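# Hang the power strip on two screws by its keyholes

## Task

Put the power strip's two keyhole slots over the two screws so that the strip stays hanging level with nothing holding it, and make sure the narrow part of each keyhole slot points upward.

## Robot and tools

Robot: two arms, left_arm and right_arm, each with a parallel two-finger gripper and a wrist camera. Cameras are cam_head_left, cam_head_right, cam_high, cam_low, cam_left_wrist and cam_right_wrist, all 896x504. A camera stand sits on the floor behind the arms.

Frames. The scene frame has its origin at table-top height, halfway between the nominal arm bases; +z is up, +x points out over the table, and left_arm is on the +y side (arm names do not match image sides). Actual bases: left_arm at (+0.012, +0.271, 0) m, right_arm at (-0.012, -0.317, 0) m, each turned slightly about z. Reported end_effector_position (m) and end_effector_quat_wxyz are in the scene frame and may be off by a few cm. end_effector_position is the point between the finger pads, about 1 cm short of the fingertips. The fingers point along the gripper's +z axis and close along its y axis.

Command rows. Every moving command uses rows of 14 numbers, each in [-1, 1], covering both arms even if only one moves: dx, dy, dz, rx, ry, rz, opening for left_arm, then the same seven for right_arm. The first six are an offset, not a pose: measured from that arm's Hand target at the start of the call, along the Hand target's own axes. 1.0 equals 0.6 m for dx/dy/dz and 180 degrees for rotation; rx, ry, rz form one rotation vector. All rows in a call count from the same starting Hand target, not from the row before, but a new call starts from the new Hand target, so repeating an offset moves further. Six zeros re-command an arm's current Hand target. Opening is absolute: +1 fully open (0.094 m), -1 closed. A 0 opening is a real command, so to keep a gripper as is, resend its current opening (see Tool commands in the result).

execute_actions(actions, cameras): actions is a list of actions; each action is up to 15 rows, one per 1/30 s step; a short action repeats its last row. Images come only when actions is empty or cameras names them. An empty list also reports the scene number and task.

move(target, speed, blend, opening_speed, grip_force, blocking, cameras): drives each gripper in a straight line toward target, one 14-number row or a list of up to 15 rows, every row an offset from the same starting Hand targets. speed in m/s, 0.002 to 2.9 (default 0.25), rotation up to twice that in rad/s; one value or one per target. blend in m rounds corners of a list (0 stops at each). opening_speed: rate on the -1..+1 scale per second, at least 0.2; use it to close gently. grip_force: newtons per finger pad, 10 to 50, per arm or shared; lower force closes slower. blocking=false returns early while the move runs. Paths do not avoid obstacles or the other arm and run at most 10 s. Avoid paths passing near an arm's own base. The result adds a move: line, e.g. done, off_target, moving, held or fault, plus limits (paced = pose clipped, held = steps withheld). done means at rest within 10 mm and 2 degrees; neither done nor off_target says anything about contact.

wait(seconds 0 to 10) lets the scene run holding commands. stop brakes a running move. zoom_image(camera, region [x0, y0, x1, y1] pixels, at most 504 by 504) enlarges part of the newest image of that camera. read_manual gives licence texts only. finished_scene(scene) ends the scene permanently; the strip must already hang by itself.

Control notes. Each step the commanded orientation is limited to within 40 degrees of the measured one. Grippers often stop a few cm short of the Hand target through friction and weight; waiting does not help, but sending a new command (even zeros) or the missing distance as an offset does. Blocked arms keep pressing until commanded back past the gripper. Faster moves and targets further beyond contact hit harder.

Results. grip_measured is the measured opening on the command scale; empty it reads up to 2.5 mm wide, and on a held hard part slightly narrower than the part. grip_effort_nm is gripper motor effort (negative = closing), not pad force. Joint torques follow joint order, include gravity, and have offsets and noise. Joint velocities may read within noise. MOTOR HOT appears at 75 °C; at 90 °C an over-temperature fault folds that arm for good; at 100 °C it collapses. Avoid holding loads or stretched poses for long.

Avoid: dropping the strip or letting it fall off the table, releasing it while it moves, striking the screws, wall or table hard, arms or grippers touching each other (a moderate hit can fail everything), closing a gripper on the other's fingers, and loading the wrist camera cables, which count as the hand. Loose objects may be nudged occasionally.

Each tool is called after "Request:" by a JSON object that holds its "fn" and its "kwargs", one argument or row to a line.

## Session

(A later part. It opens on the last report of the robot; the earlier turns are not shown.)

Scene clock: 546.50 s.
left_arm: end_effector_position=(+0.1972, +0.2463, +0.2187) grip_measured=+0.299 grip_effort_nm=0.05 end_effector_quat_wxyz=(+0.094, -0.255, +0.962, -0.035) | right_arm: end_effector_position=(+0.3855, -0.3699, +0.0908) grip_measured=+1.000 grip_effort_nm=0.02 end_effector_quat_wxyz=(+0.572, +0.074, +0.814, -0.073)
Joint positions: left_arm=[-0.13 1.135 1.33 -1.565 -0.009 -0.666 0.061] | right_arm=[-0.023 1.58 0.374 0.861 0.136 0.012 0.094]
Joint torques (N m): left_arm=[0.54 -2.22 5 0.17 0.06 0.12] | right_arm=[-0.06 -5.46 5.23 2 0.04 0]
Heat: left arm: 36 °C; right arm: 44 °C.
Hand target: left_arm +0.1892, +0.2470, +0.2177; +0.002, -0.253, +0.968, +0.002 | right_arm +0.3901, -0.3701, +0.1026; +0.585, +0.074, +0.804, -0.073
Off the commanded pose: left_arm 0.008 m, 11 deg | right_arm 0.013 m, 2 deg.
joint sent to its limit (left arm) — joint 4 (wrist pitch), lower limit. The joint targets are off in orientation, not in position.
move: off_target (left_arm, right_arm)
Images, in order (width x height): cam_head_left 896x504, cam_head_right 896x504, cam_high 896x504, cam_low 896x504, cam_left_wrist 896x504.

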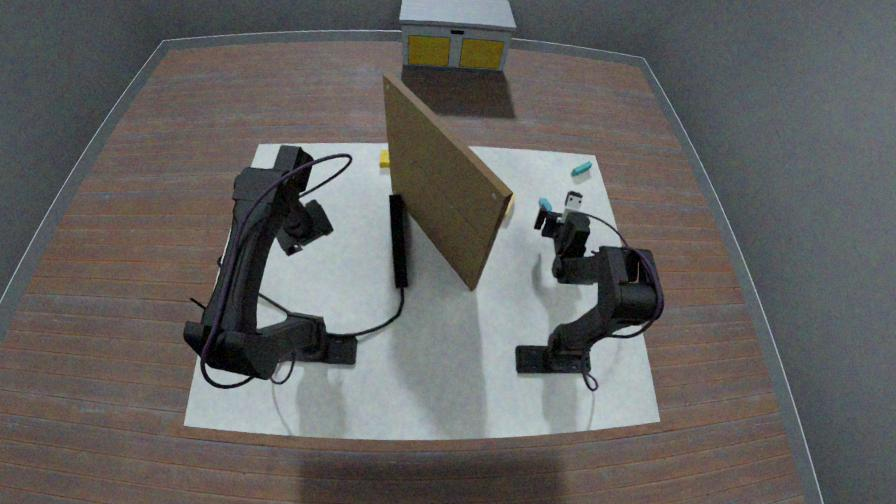

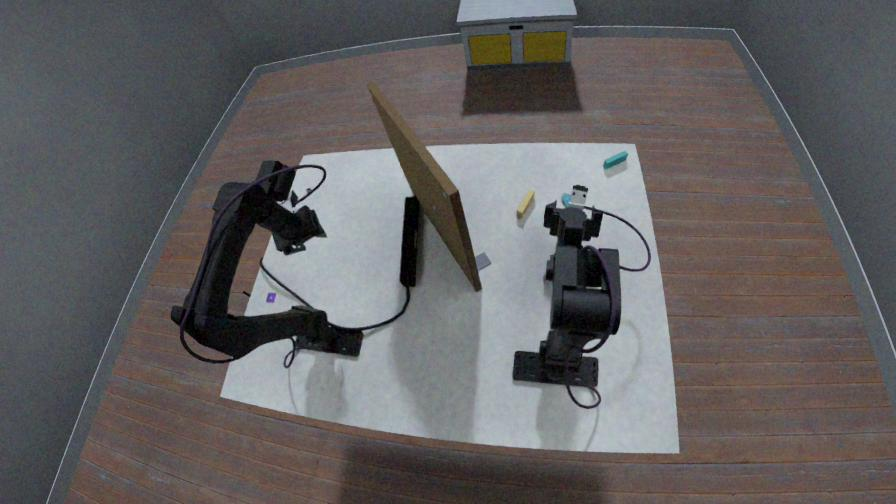

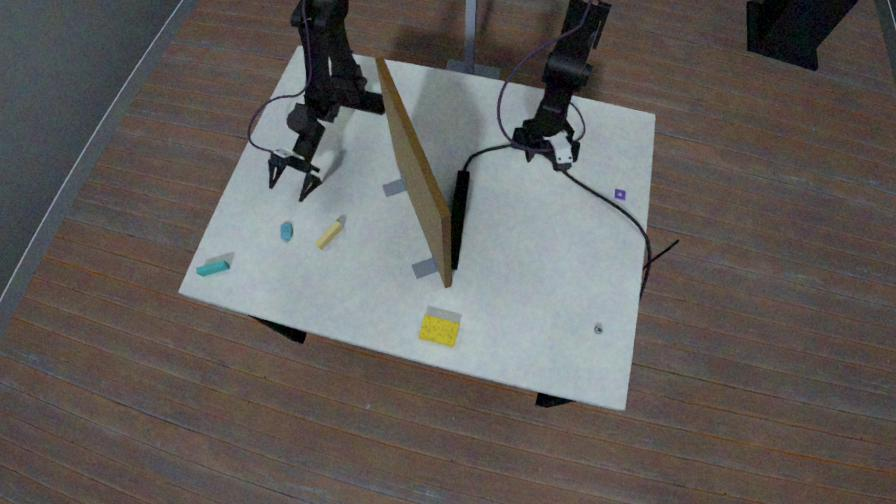

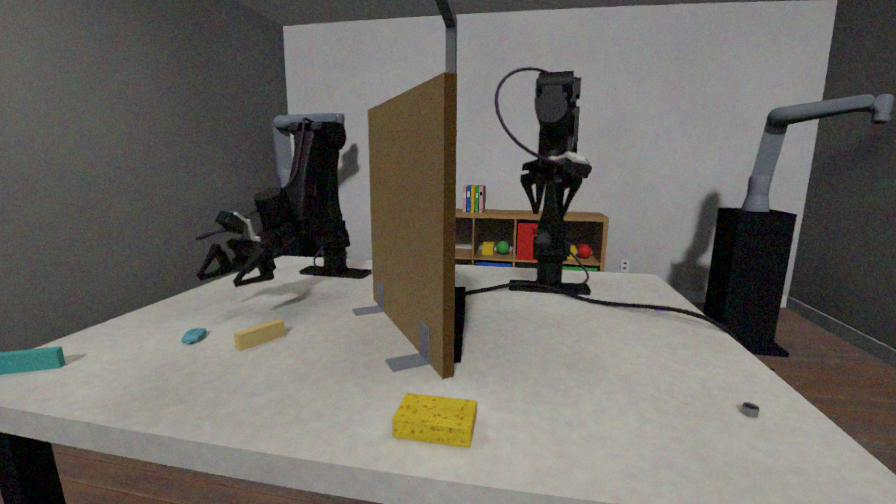

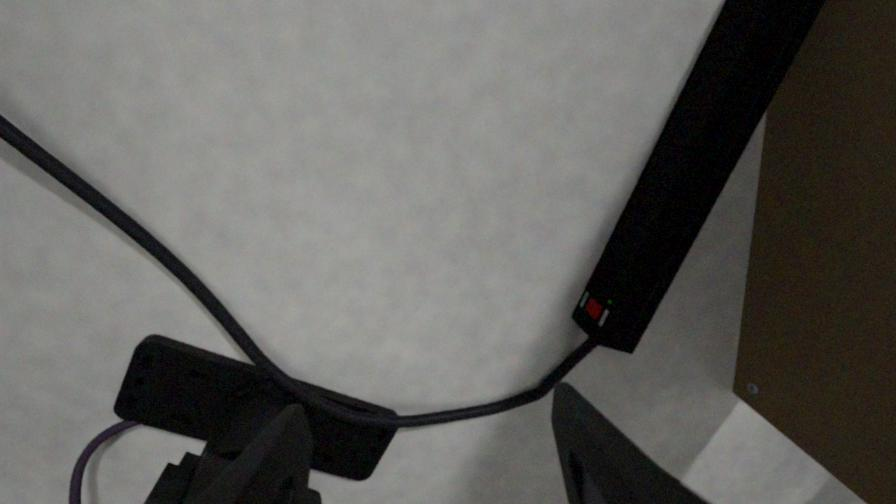

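Request:
{"fn": "move", "kwargs": {
  "target": [
    [0,0,0,0,0,0,0.3,-0.0975,0.0145,-0.518,-0.049,0.088,-0.027,0.4],
    [0,0,0,0,0,0,0.3,-0.0805,0.3845,-0.7015,-0.098,0.176,-0.054,0.4],
    [0,0,0,0,0,0,0.3,-0.0283,0.628,-0.505,-0.098,0.176,-0.054,0.4]
  ],
  "speed": 0.2,
  "blend": 0.03,
  "cameras": ["cam_low","cam_right_wrist","cam_head_left","cam_high","cam_head_right"]
}}

Scene clock: 594.37 s.
left_arm: end_effector_position=(+0.1972, +0.2463, +0.2187) grip_measured=+0.299 grip_effort_nm=0.05 end_effector_quat_wxyz=(+0.094, -0.255, +0.962, -0.035) | right_arm: end_effector_position=(+0.1846, +0.0514, +0.1885) grip_measured=+0.402 grip_effort_nm=-0.09 end_effector_quat_wxyz=(+0.333, -0.072, +0.940, +0.004)
Joint positions: left_arm=[-0.13 1.135 1.33 -1.565 -0.009 -0.665 0.061] | right_arm=[1.388 1.88 1.745 -1.186 0.639 1.102 0.066]
Joint torques (N m): left_arm=[0.51 -2.21 4.94 0.16 0.09 0.13] | right_arm=[-0.44 -7.9 7.98 0.97 0.39 -0.12]
Heat: left arm: 37 °C; right arm: 42 °C.
Hand target: left_arm +0.1892, +0.2470, +0.2177; +0.002, -0.253, +0.968, +0.002 | right_arm +0.1904, +0.0598, +0.1995; +0.341, -0.066, +0.938, +0.024
Off the commanded pose: left_arm 0.008 m, 11 deg | right_arm 0.015 m, 3 deg.
joint sent to its limit (left arm) — joint 4 (wrist pitch), lower limit. The joint targets are off in orientation, not in position.
move: off_target (left_arm, right_arm); limits=paced
Images, in order (width x height): cam_head_left 896x504, cam_head_right 896x504, cam_high 896x504, cam_low 896x504, cam_right_wrist 896x504.

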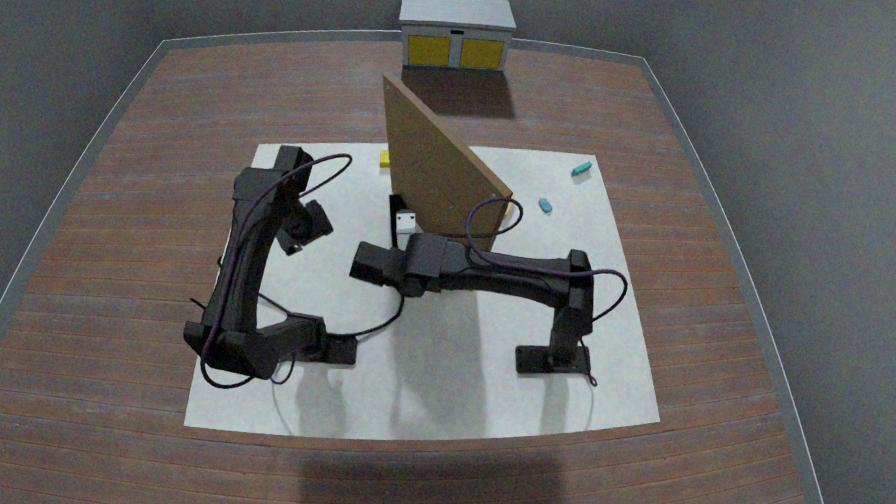

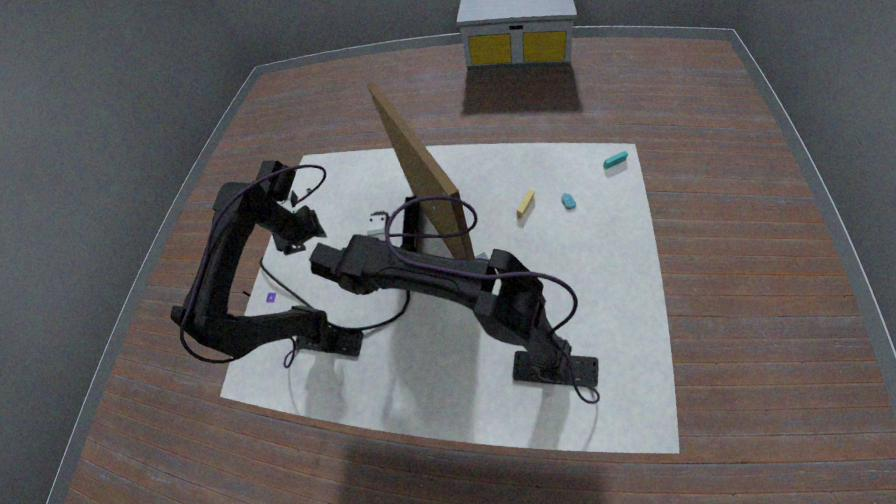

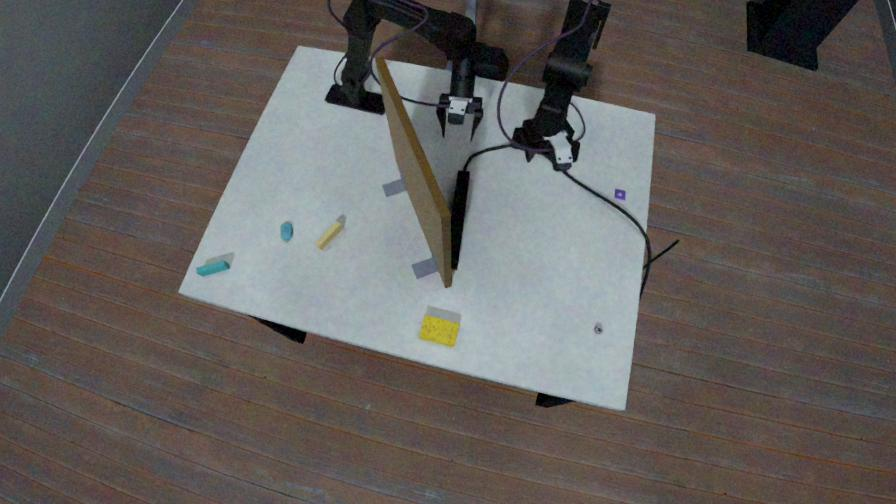

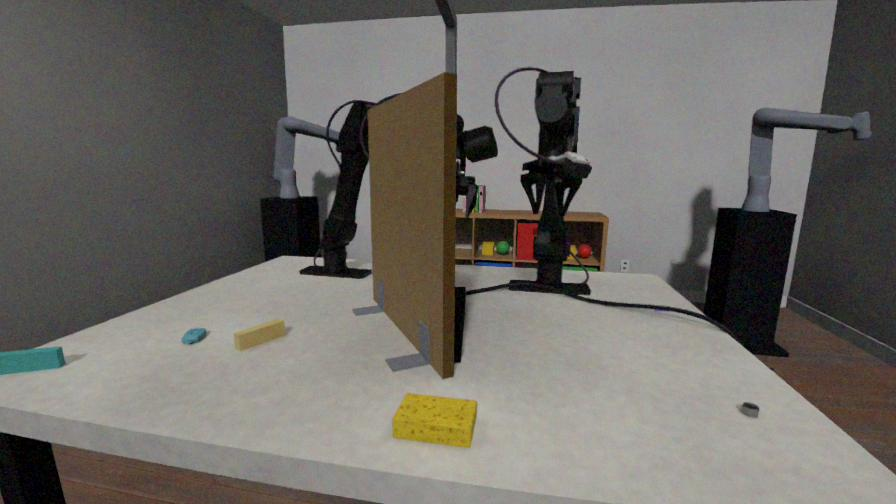

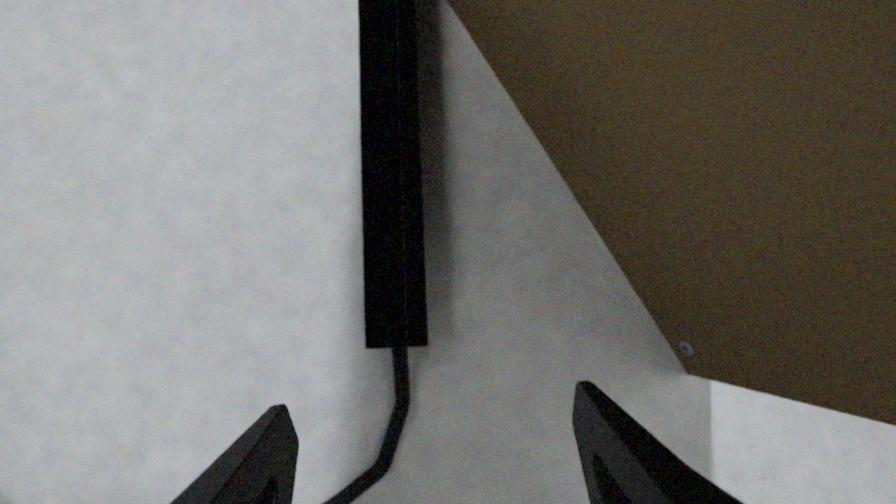

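Request:
{"fn": "move", "kwargs": {
  "target": [0,0,0,0,0,0,0.3,-0.0407,0.0262,0.2398,0,0,0,0.4],
  "speed": 0.15,
  "cameras": ["cam_right_wrist","cam_head_left","cam_high"]
}}

Request:
{"fn": "zoom_image", "kwargs": {
  "camera": "cam_high",
  "region": [330, 50, 580, 300]
}}

Scene clock: 627.77 s.
left_arm: end_effector_position=(+0.1972, +0.2463, +0.2187) grip_measured=+0.299 grip_effort_nm=0.06 end_effector_quat_wxyz=(+0.094, -0.255, +0.962, -0.035) | right_arm: end_effector_position=(+0.2902, +0.0840, +0.0970) grip_measured=+0.402 grip_effort_nm=-0.09 end_effector_quat_wxyz=(+0.331, -0.070, +0.941, +0.010)
Joint positions: left_arm=[-0.13 1.135 1.33 -1.565 -0.009 -0.665 0.061] | right_arm=[1.164 2.119 1.713 -0.763 0.558 0.851 0.066]
Joint torques (N m): left_arm=[0.54 -2.28 5.03 0.16 0.06 0.12] | right_arm=[-0.31 -9.99 7.36 1.23 0.31 -0.14]
Heat: left arm: 37 °C; right arm: 38 °C.
Hand target: left_arm +0.1892, +0.2470, +0.2177; +0.002, -0.253, +0.968, +0.002 | right_arm +0.2982, +0.0908, +0.1049; +0.341, -0.066, +0.938, +0.024
Off the commanded pose: left_arm 0.008 m, 11 deg | right_arm 0.013 m, 2 deg.
joint sent to its limit (left arm) — joint 4 (wrist pitch), lower limit. The joint targets are off in orientation, not in position.
move: off_target (left_arm, right_arm)
Images, in order (width x height): cam_head_left 896x504, cam_high 896x504, cam_right_wrist 896x504.

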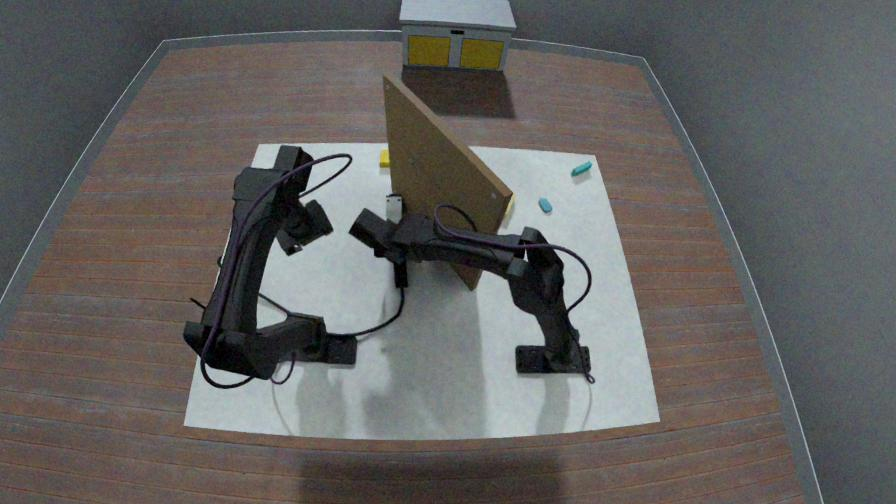

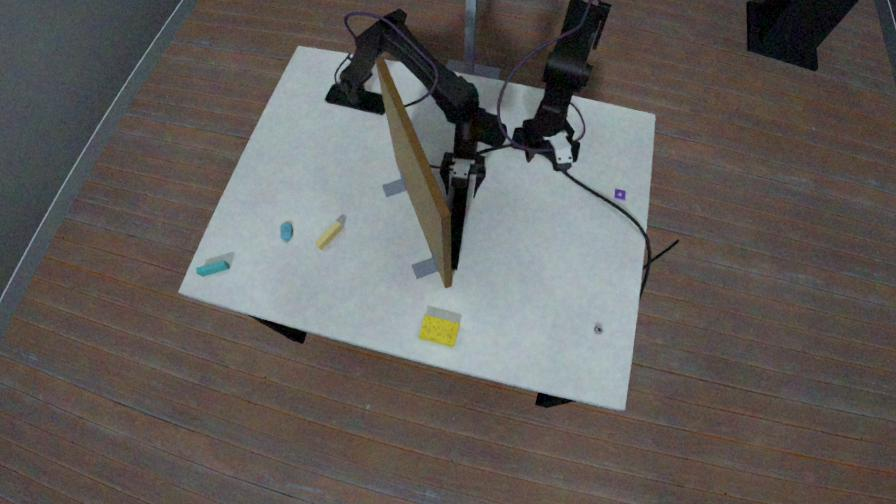

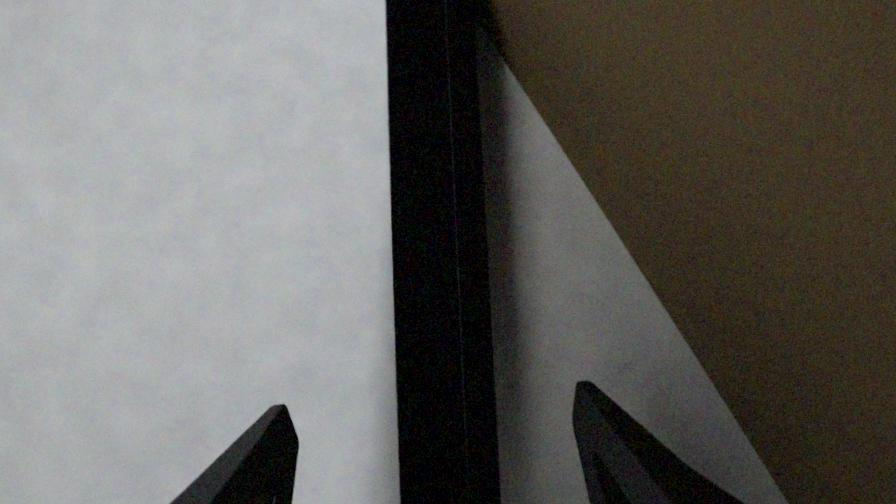

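Scaled by 2.016.

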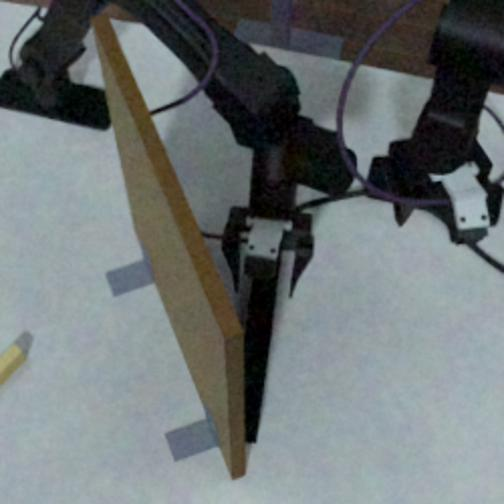

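Request:
{"fn": "move", "kwargs": {
  "target": [
    [0,0,0,0,0,0,0.3,0.0847,0,0.1008,0,0,0,0.4],
    [0,0,0,0,0,0,0.3,0.0847,0,0.1008,0,0,0,-0.6]
  ],
  "speed": 0.1,
  "opening_speed": 0.6,
  "cameras": ["cam_right_wrist","cam_head_left","cam_high","cam_low"]
}}

Scene clock: 638.33 s.
left_arm: end_effector_position=(+0.1972, +0.2463, +0.2187) grip_measured=+0.299 grip_effort_nm=0.05 end_effector_quat_wxyz=(+0.094, -0.255, +0.962, -0.035) | right_arm: end_effector_position=(+0.2975, +0.0869, +0.0282) grip_measured=-0.304 grip_effort_nm=-1.01 end_effector_quat_wxyz=(+0.338, -0.062, +0.939, +0.019)
Joint positions: left_arm=[-0.13 1.135 1.33 -1.565 -0.009 -0.665 0.061] | right_arm=[1.154 2.203 1.554 -0.491 0.558 0.848 0.033]
Joint torques (N m): left_arm=[0.57 -2.11 4.98 0.18 0.08 0.13] | right_arm=[-0.34 -10.11 4.93 1.31 0.31 -0.13]
Heat: left arm: 37 °C; right arm: 38 °C.
Hand target: left_arm +0.1892, +0.2470, +0.2177; +0.002, -0.253, +0.968, +0.002 | right_arm +0.2981, +0.0909, +0.0259; +0.341, -0.066, +0.938, +0.024
Off the commanded pose: left_arm 0.008 m, 11 deg | right_arm 0.005 m, 1 deg.
joint sent to its limit (left arm) — joint 4 (wrist pitch), lower limit. The joint targets are off in orientation, not in position.
move: off_target (left_arm)
Images, in order (width x height): cam_head_left 896x504, cam_high 896x504, cam_low 896x504, cam_right_wrist 896x504.

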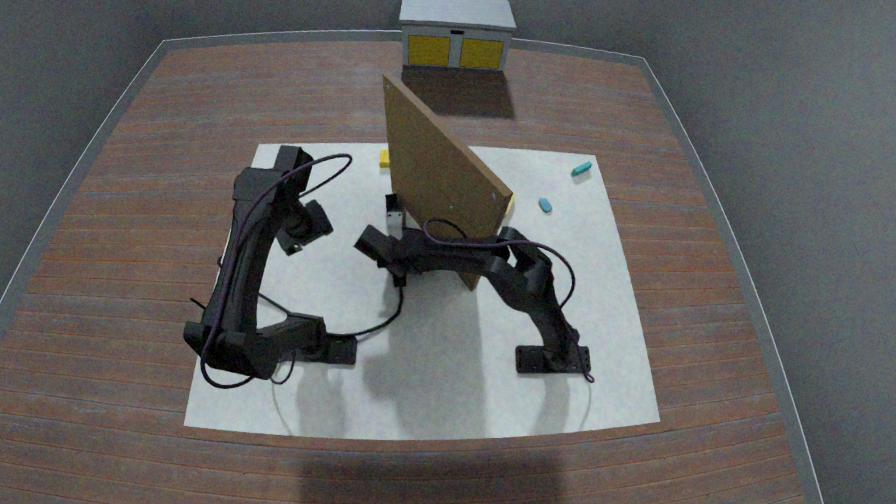

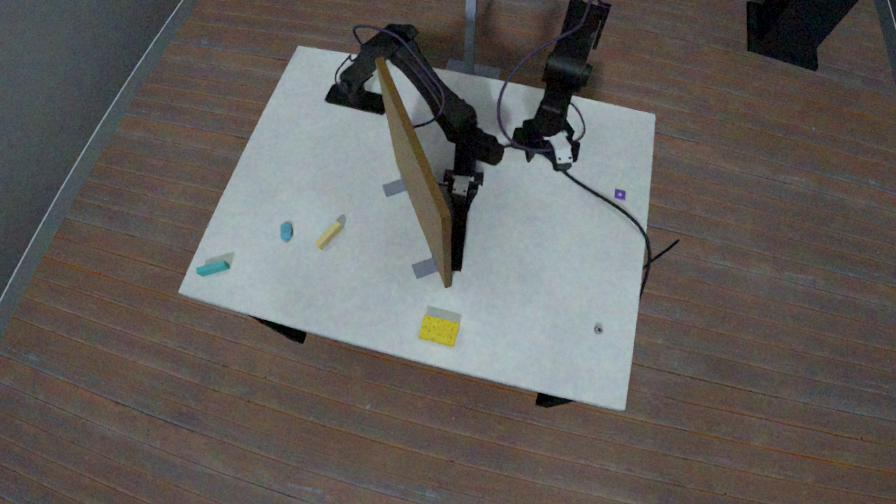

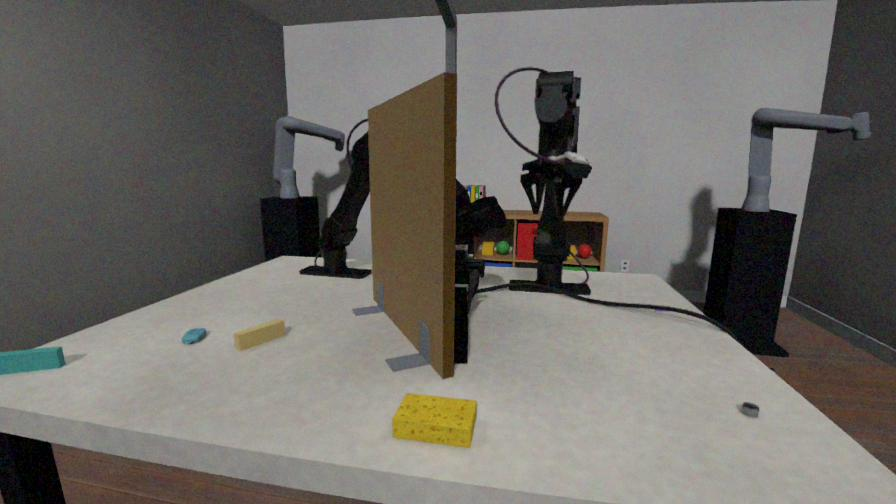

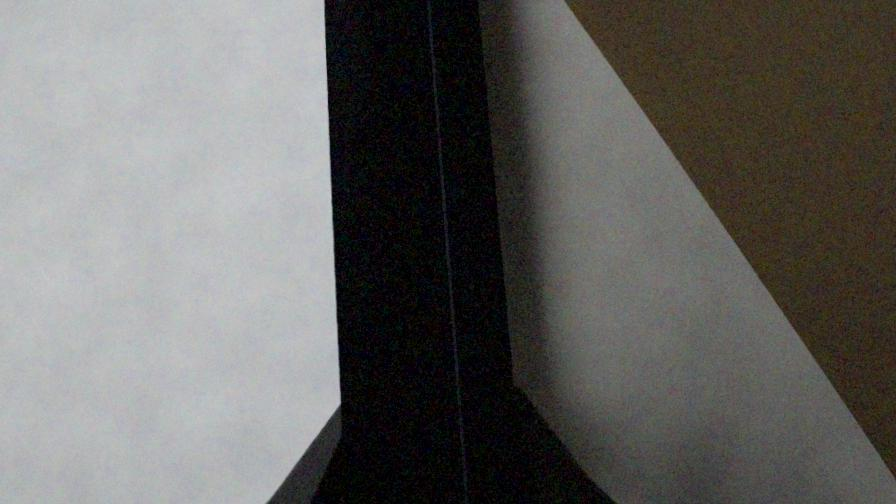

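Request:
{"fn": "move", "kwargs": {
  "target": [
    [0,0,0,0,0,0,0.3,-0.1855,0.0707,-0.2577,0,0,0,-0.6],
    [0,0,0,0,0,0,0.3,-0.1855,0.0707,-0.2577,-0.0786,0,-0.0936,-0.6]
  ],
  "speed": 0.12,
  "cameras": ["all"]
}}

Scene clock: 651.13 s.
left_arm: end_effector_position=(+0.1972, +0.2463, +0.2187) grip_measured=+0.299 grip_effort_nm=0.06 end_effector_quat_wxyz=(+0.094, -0.255, +0.962, -0.035) | right_arm: end_effector_position=(+0.2945, +0.1009, +0.0736) grip_measured=-0.304 grip_effort_nm=-1.01 end_effector_quat_wxyz=(+0.330, -0.073, +0.941, +0.011)
Joint positions: left_arm=[-0.13 1.135 1.33 -1.565 -0.009 -0.665 0.061] | right_arm=[1.171 2.203 1.755 -0.721 0.555 0.849 0.033]
Joint torques (N m): left_arm=[0.5 -2.24 4.97 0.18 0.07 0.11] | right_arm=[0.08 -11.47 5.79 1.05 0.35 -0.01]
Heat: left arm: 37 °C; right arm: 38 °C.
Hand target: left_arm +0.1892, +0.2470, +0.2177; +0.002, -0.253, +0.968, +0.002 | right_arm +0.2934, +0.1039, +0.0793; +0.334, -0.074, +0.940, +0.017 (not the last commanded pose)
Off the commanded pose: left_arm 0.008 m, 11 deg | right_arm 0.146 m, 22 deg.
joint sent to its limit (left arm) — joint 4 (wrist pitch), lower limit. The joint targets are off in orientation, not in position.
move: held (right_arm; a check stopped the path), off_target (left_arm); path passed 0 of 2 targets; limits=held
pose unreachable (right arm): on one or more control steps of this call, first in action 0 (counted from 0), this arm could not follow its commanded pose, so it was not sent that pose on those steps. It may still have moved: this result reports where it is.
cause: moving toward the commanded pose would bring a part of the arm too close to another arm (this arm's wrist (the part past joint 4) and the left arm's fingers, 22 mm apart when this arm was first held).

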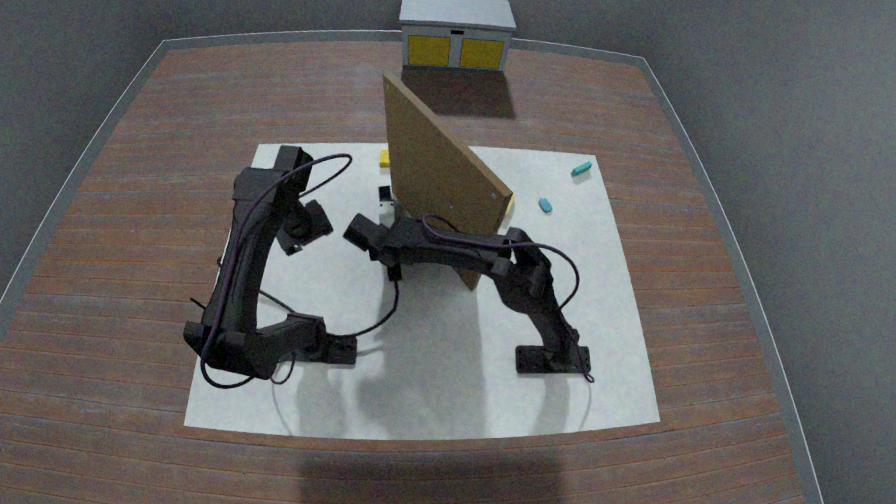

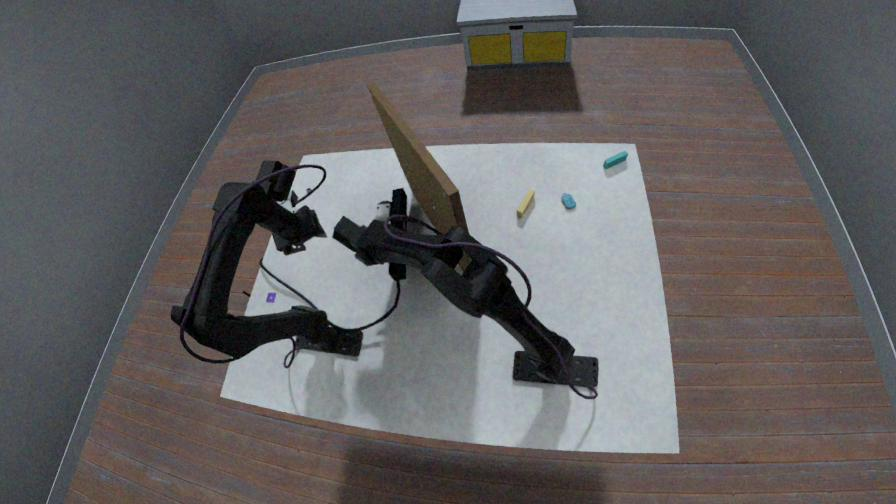

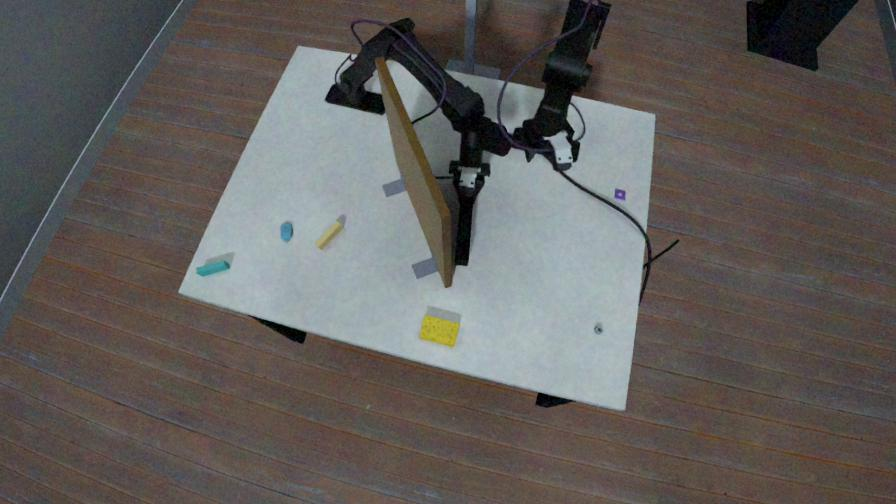

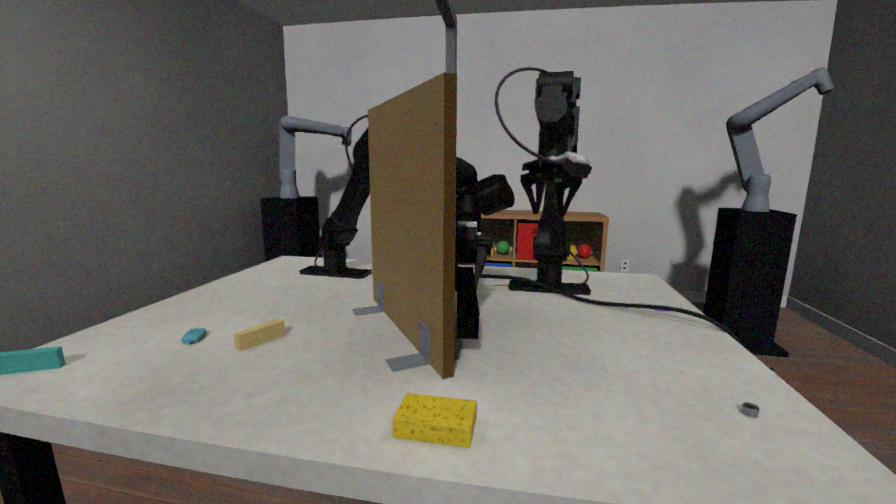

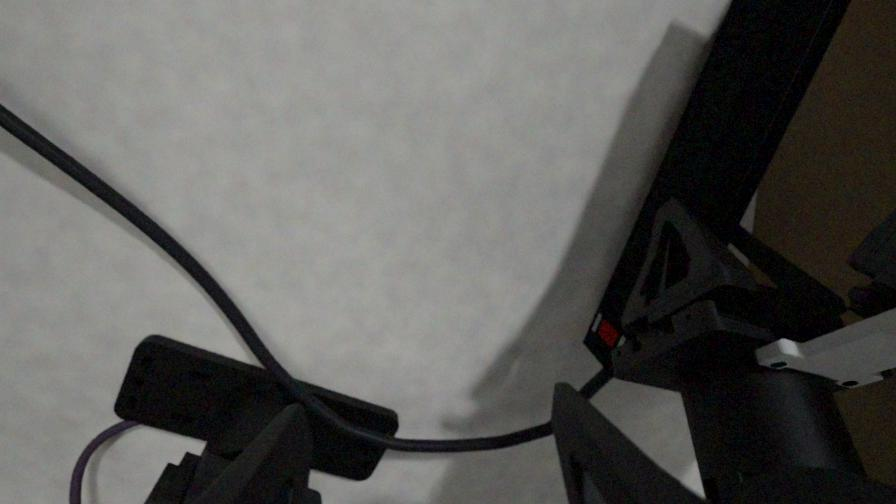

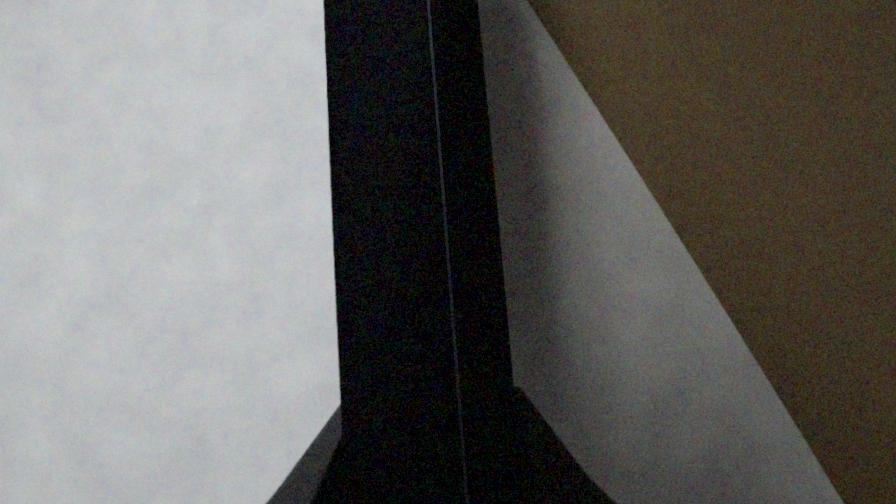

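Request:
{"fn": "move", "kwargs": {
  "target": [
    [-0.301,-0.1825,-0.1,0,0,0,0.3,0,0,0,0,0,0,-0.6],
    [-0.299,-0.22,-0.05,0.25,0,0,0.3,0,0,0,0,0,0,-0.6],
    [-0.297,-0.257,0,0.5,0,0,0.3,0,0,0,0,0,0,-0.6]
  ],
  "speed": 0.25,
  "blend": 0.03,
  "cameras": ["cam_left_wrist","cam_head_left","cam_high","cam_low"]
}}

Scene clock: 673.80 s.
left_arm: end_effector_position=(+0.4196, +0.2032, +0.2188) grip_measured=+0.299 grip_effort_nm=0.05 end_effector_quat_wxyz=(+0.169, -0.190, +0.687, -0.681) | right_arm: end_effector_position=(+0.2945, +0.1009, +0.0736) grip_measured=-0.304 grip_effort_nm=-1.01 end_effector_quat_wxyz=(+0.330, -0.073, +0.941, +0.011)
Joint positions: left_arm=[0.287 1.725 0.833 0.826 1.326 -1.532 0.061] | right_arm=[1.171 2.203 1.755 -0.721 0.555 0.849 0.033]
Joint torques (N m): left_arm=[-0.43 -5.61 5.11 1.65 -0.04 0.01] | right_arm=[-0.01 -11.51 5.78 0.98 0.32 0.03]
Heat: left arm: 37 °C; right arm: 36 °C.
Hand target: left_arm +0.4201, +0.1996, +0.2180; +0.180, -0.178, +0.685, -0.683 | right_arm +0.2934, +0.1039, +0.0793; +0.334, -0.074, +0.940, +0.017
Off the commanded pose: left_arm 0.004 m, 2 deg | right_arm 0.007 m, 1 deg.
move: done
Images, in order (width x height): cam_head_left 896x504, cam_high 896x504, cam_low 896x504, cam_left_wrist 896x504.

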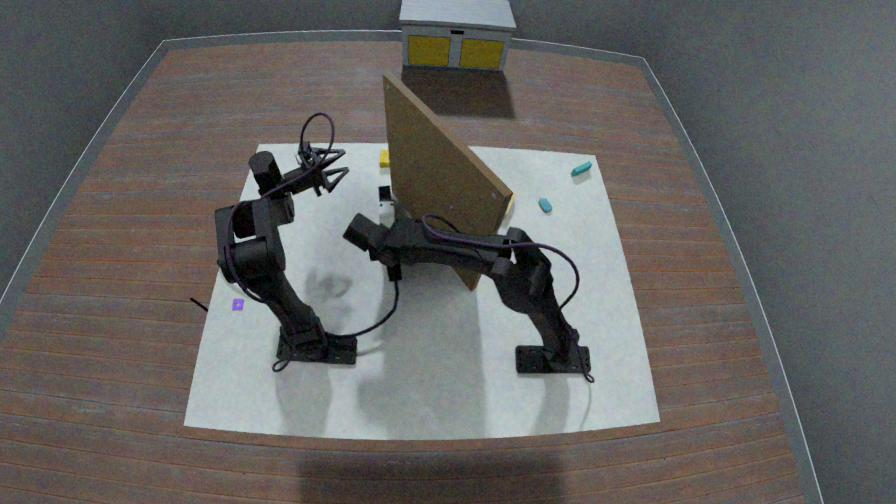

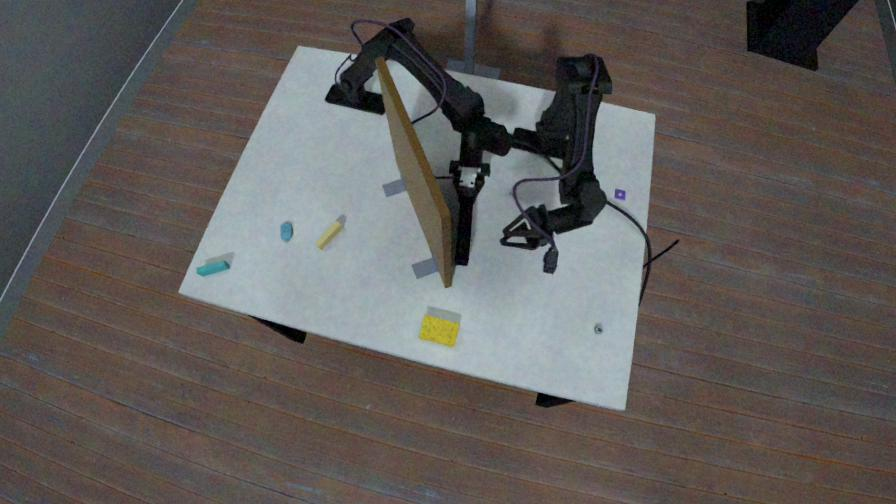

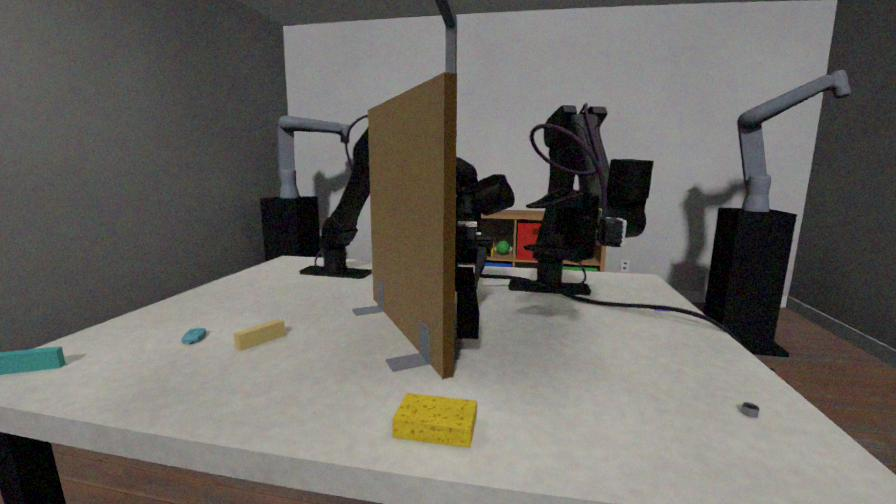

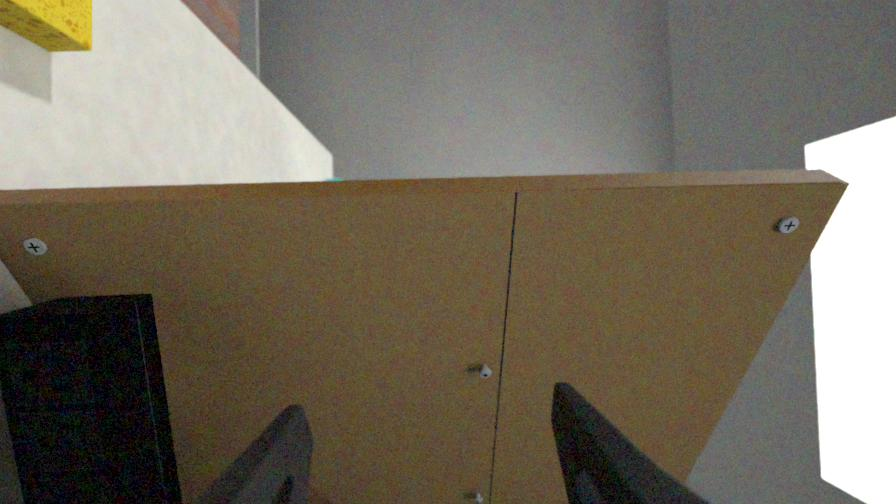

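Request:
{"fn": "move", "kwargs": {
  "target": [
    [-0.05,0,-0.05,0,0,0,0.3,-0.142,-0.004,-0.175,0,0,0,-0.6],
    [-0.05,0,-0.05,0,0,0,0.3,-0.1303,-0.0592,-0.1833,-0.0771,-0.002,-0.0951,-0.6]
  ],
  "speed": 0.12,
  "cameras": ["all"]
}}

Scene clock: 699.53 s.
left_arm: end_effector_position=(+0.4281, +0.2396, +0.2100) grip_measured=+0.299 grip_effort_nm=0.05 end_effector_quat_wxyz=(+0.169, -0.204, +0.683, -0.681) | right_arm: end_effector_position=(+0.2884, +0.0782, +0.1838) grip_measured=-0.304 grip_effort_nm=-1.01 end_effector_quat_wxyz=(+0.302, -0.242, +0.920, +0.066)
Joint positions: left_arm=[0.379 1.799 0.886 0.826 1.398 -1.532 0.061] | right_arm=[1.083 1.944 1.804 -0.879 0.319 0.428 0.033]
Joint torques (N m): left_arm=[0.44 -5.68 8.53 1.35 0.35 0.04] | right_arm=[-0.9 -14.67 5.45 1.26 0.11 -0.53]
Heat: left arm: 37 °C; right arm: 37 °C.
Hand target: left_arm +0.4316, +0.2404, +0.2182; +0.180, -0.178, +0.685, -0.683 | right_arm +0.2900, +0.0698, +0.2146; +0.324, -0.252, +0.908, +0.080
Off the commanded pose: left_arm 0.009 m, 3 deg | right_arm 0.032 m, 3 deg.
move: off_target (left_arm, right_arm)

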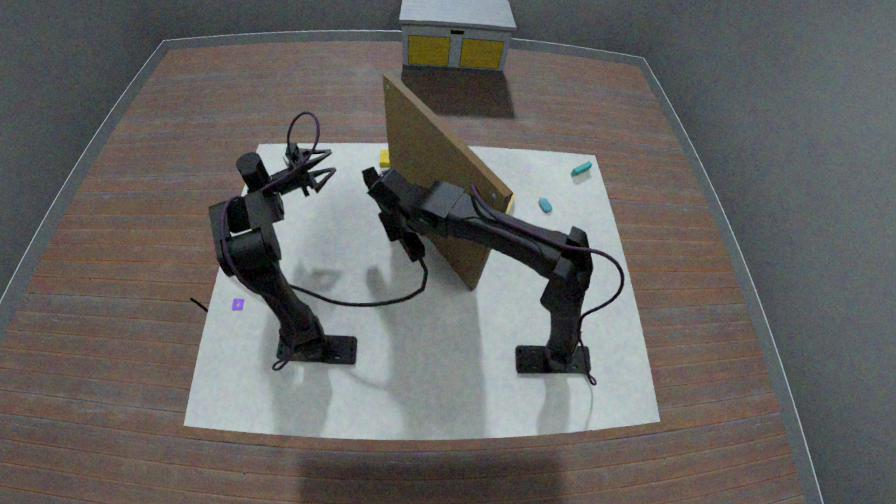

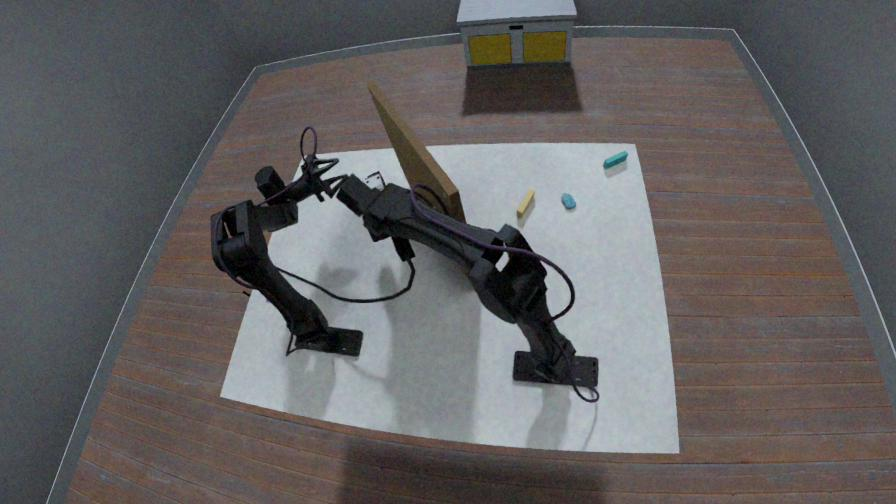

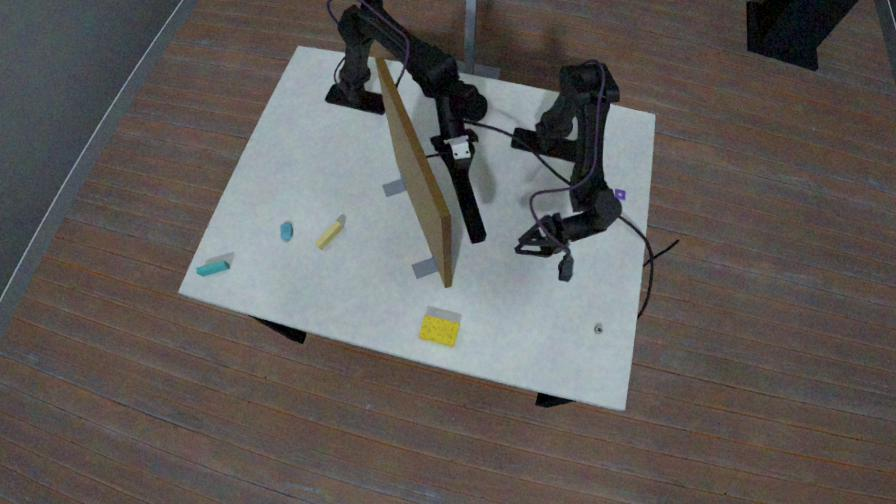

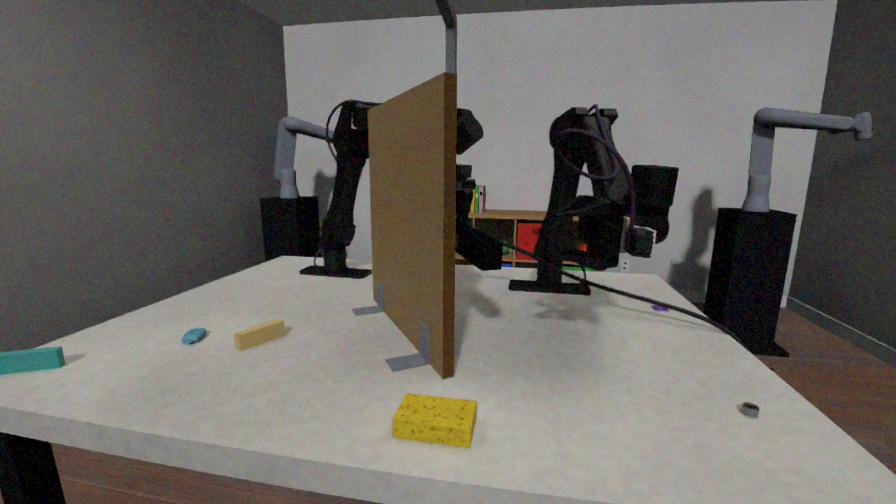

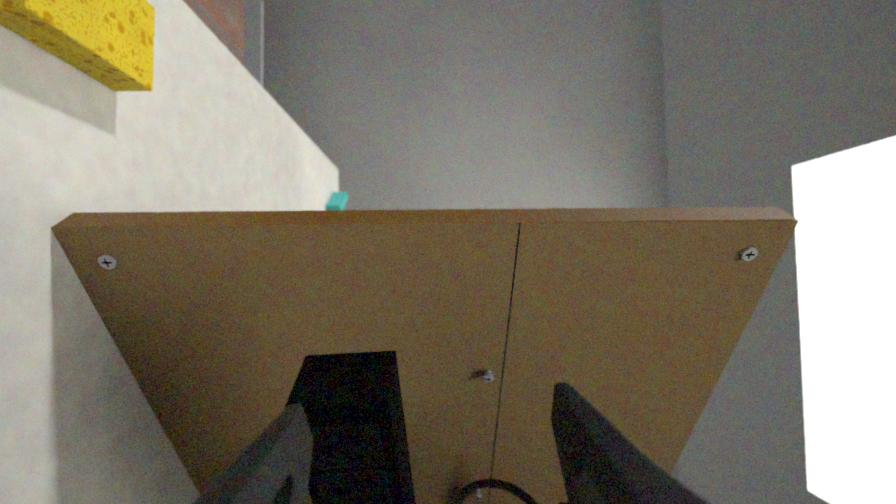

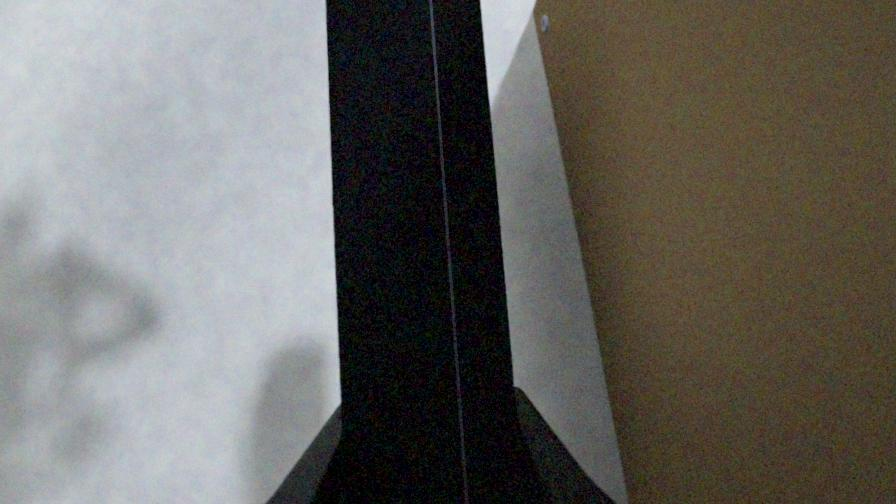

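Request:
{"fn": "zoom_image", "kwargs": {
  "camera": "cam_left_wrist",
  "region": [250, 320, 600, 504]
}}

Request:
{"fn": "zoom_image", "kwargs": {
  "camera": "cam_low",
  "region": [430, 150, 570, 290]
}}

Scaled by 1.440.

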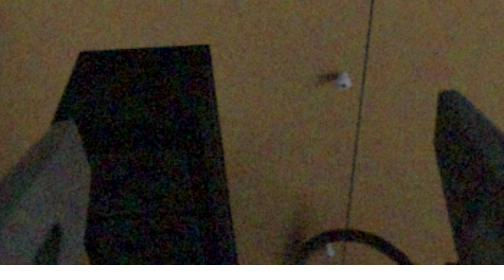

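Scaled by 3.600.

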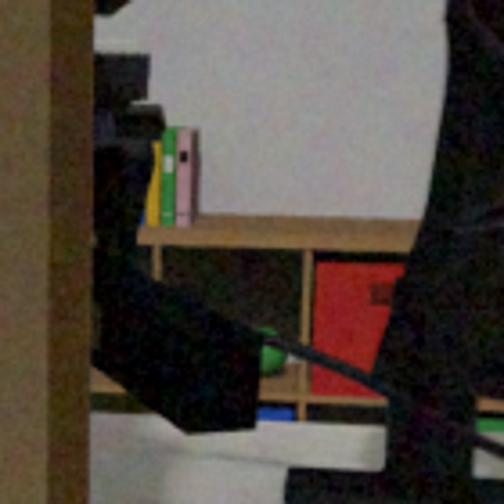

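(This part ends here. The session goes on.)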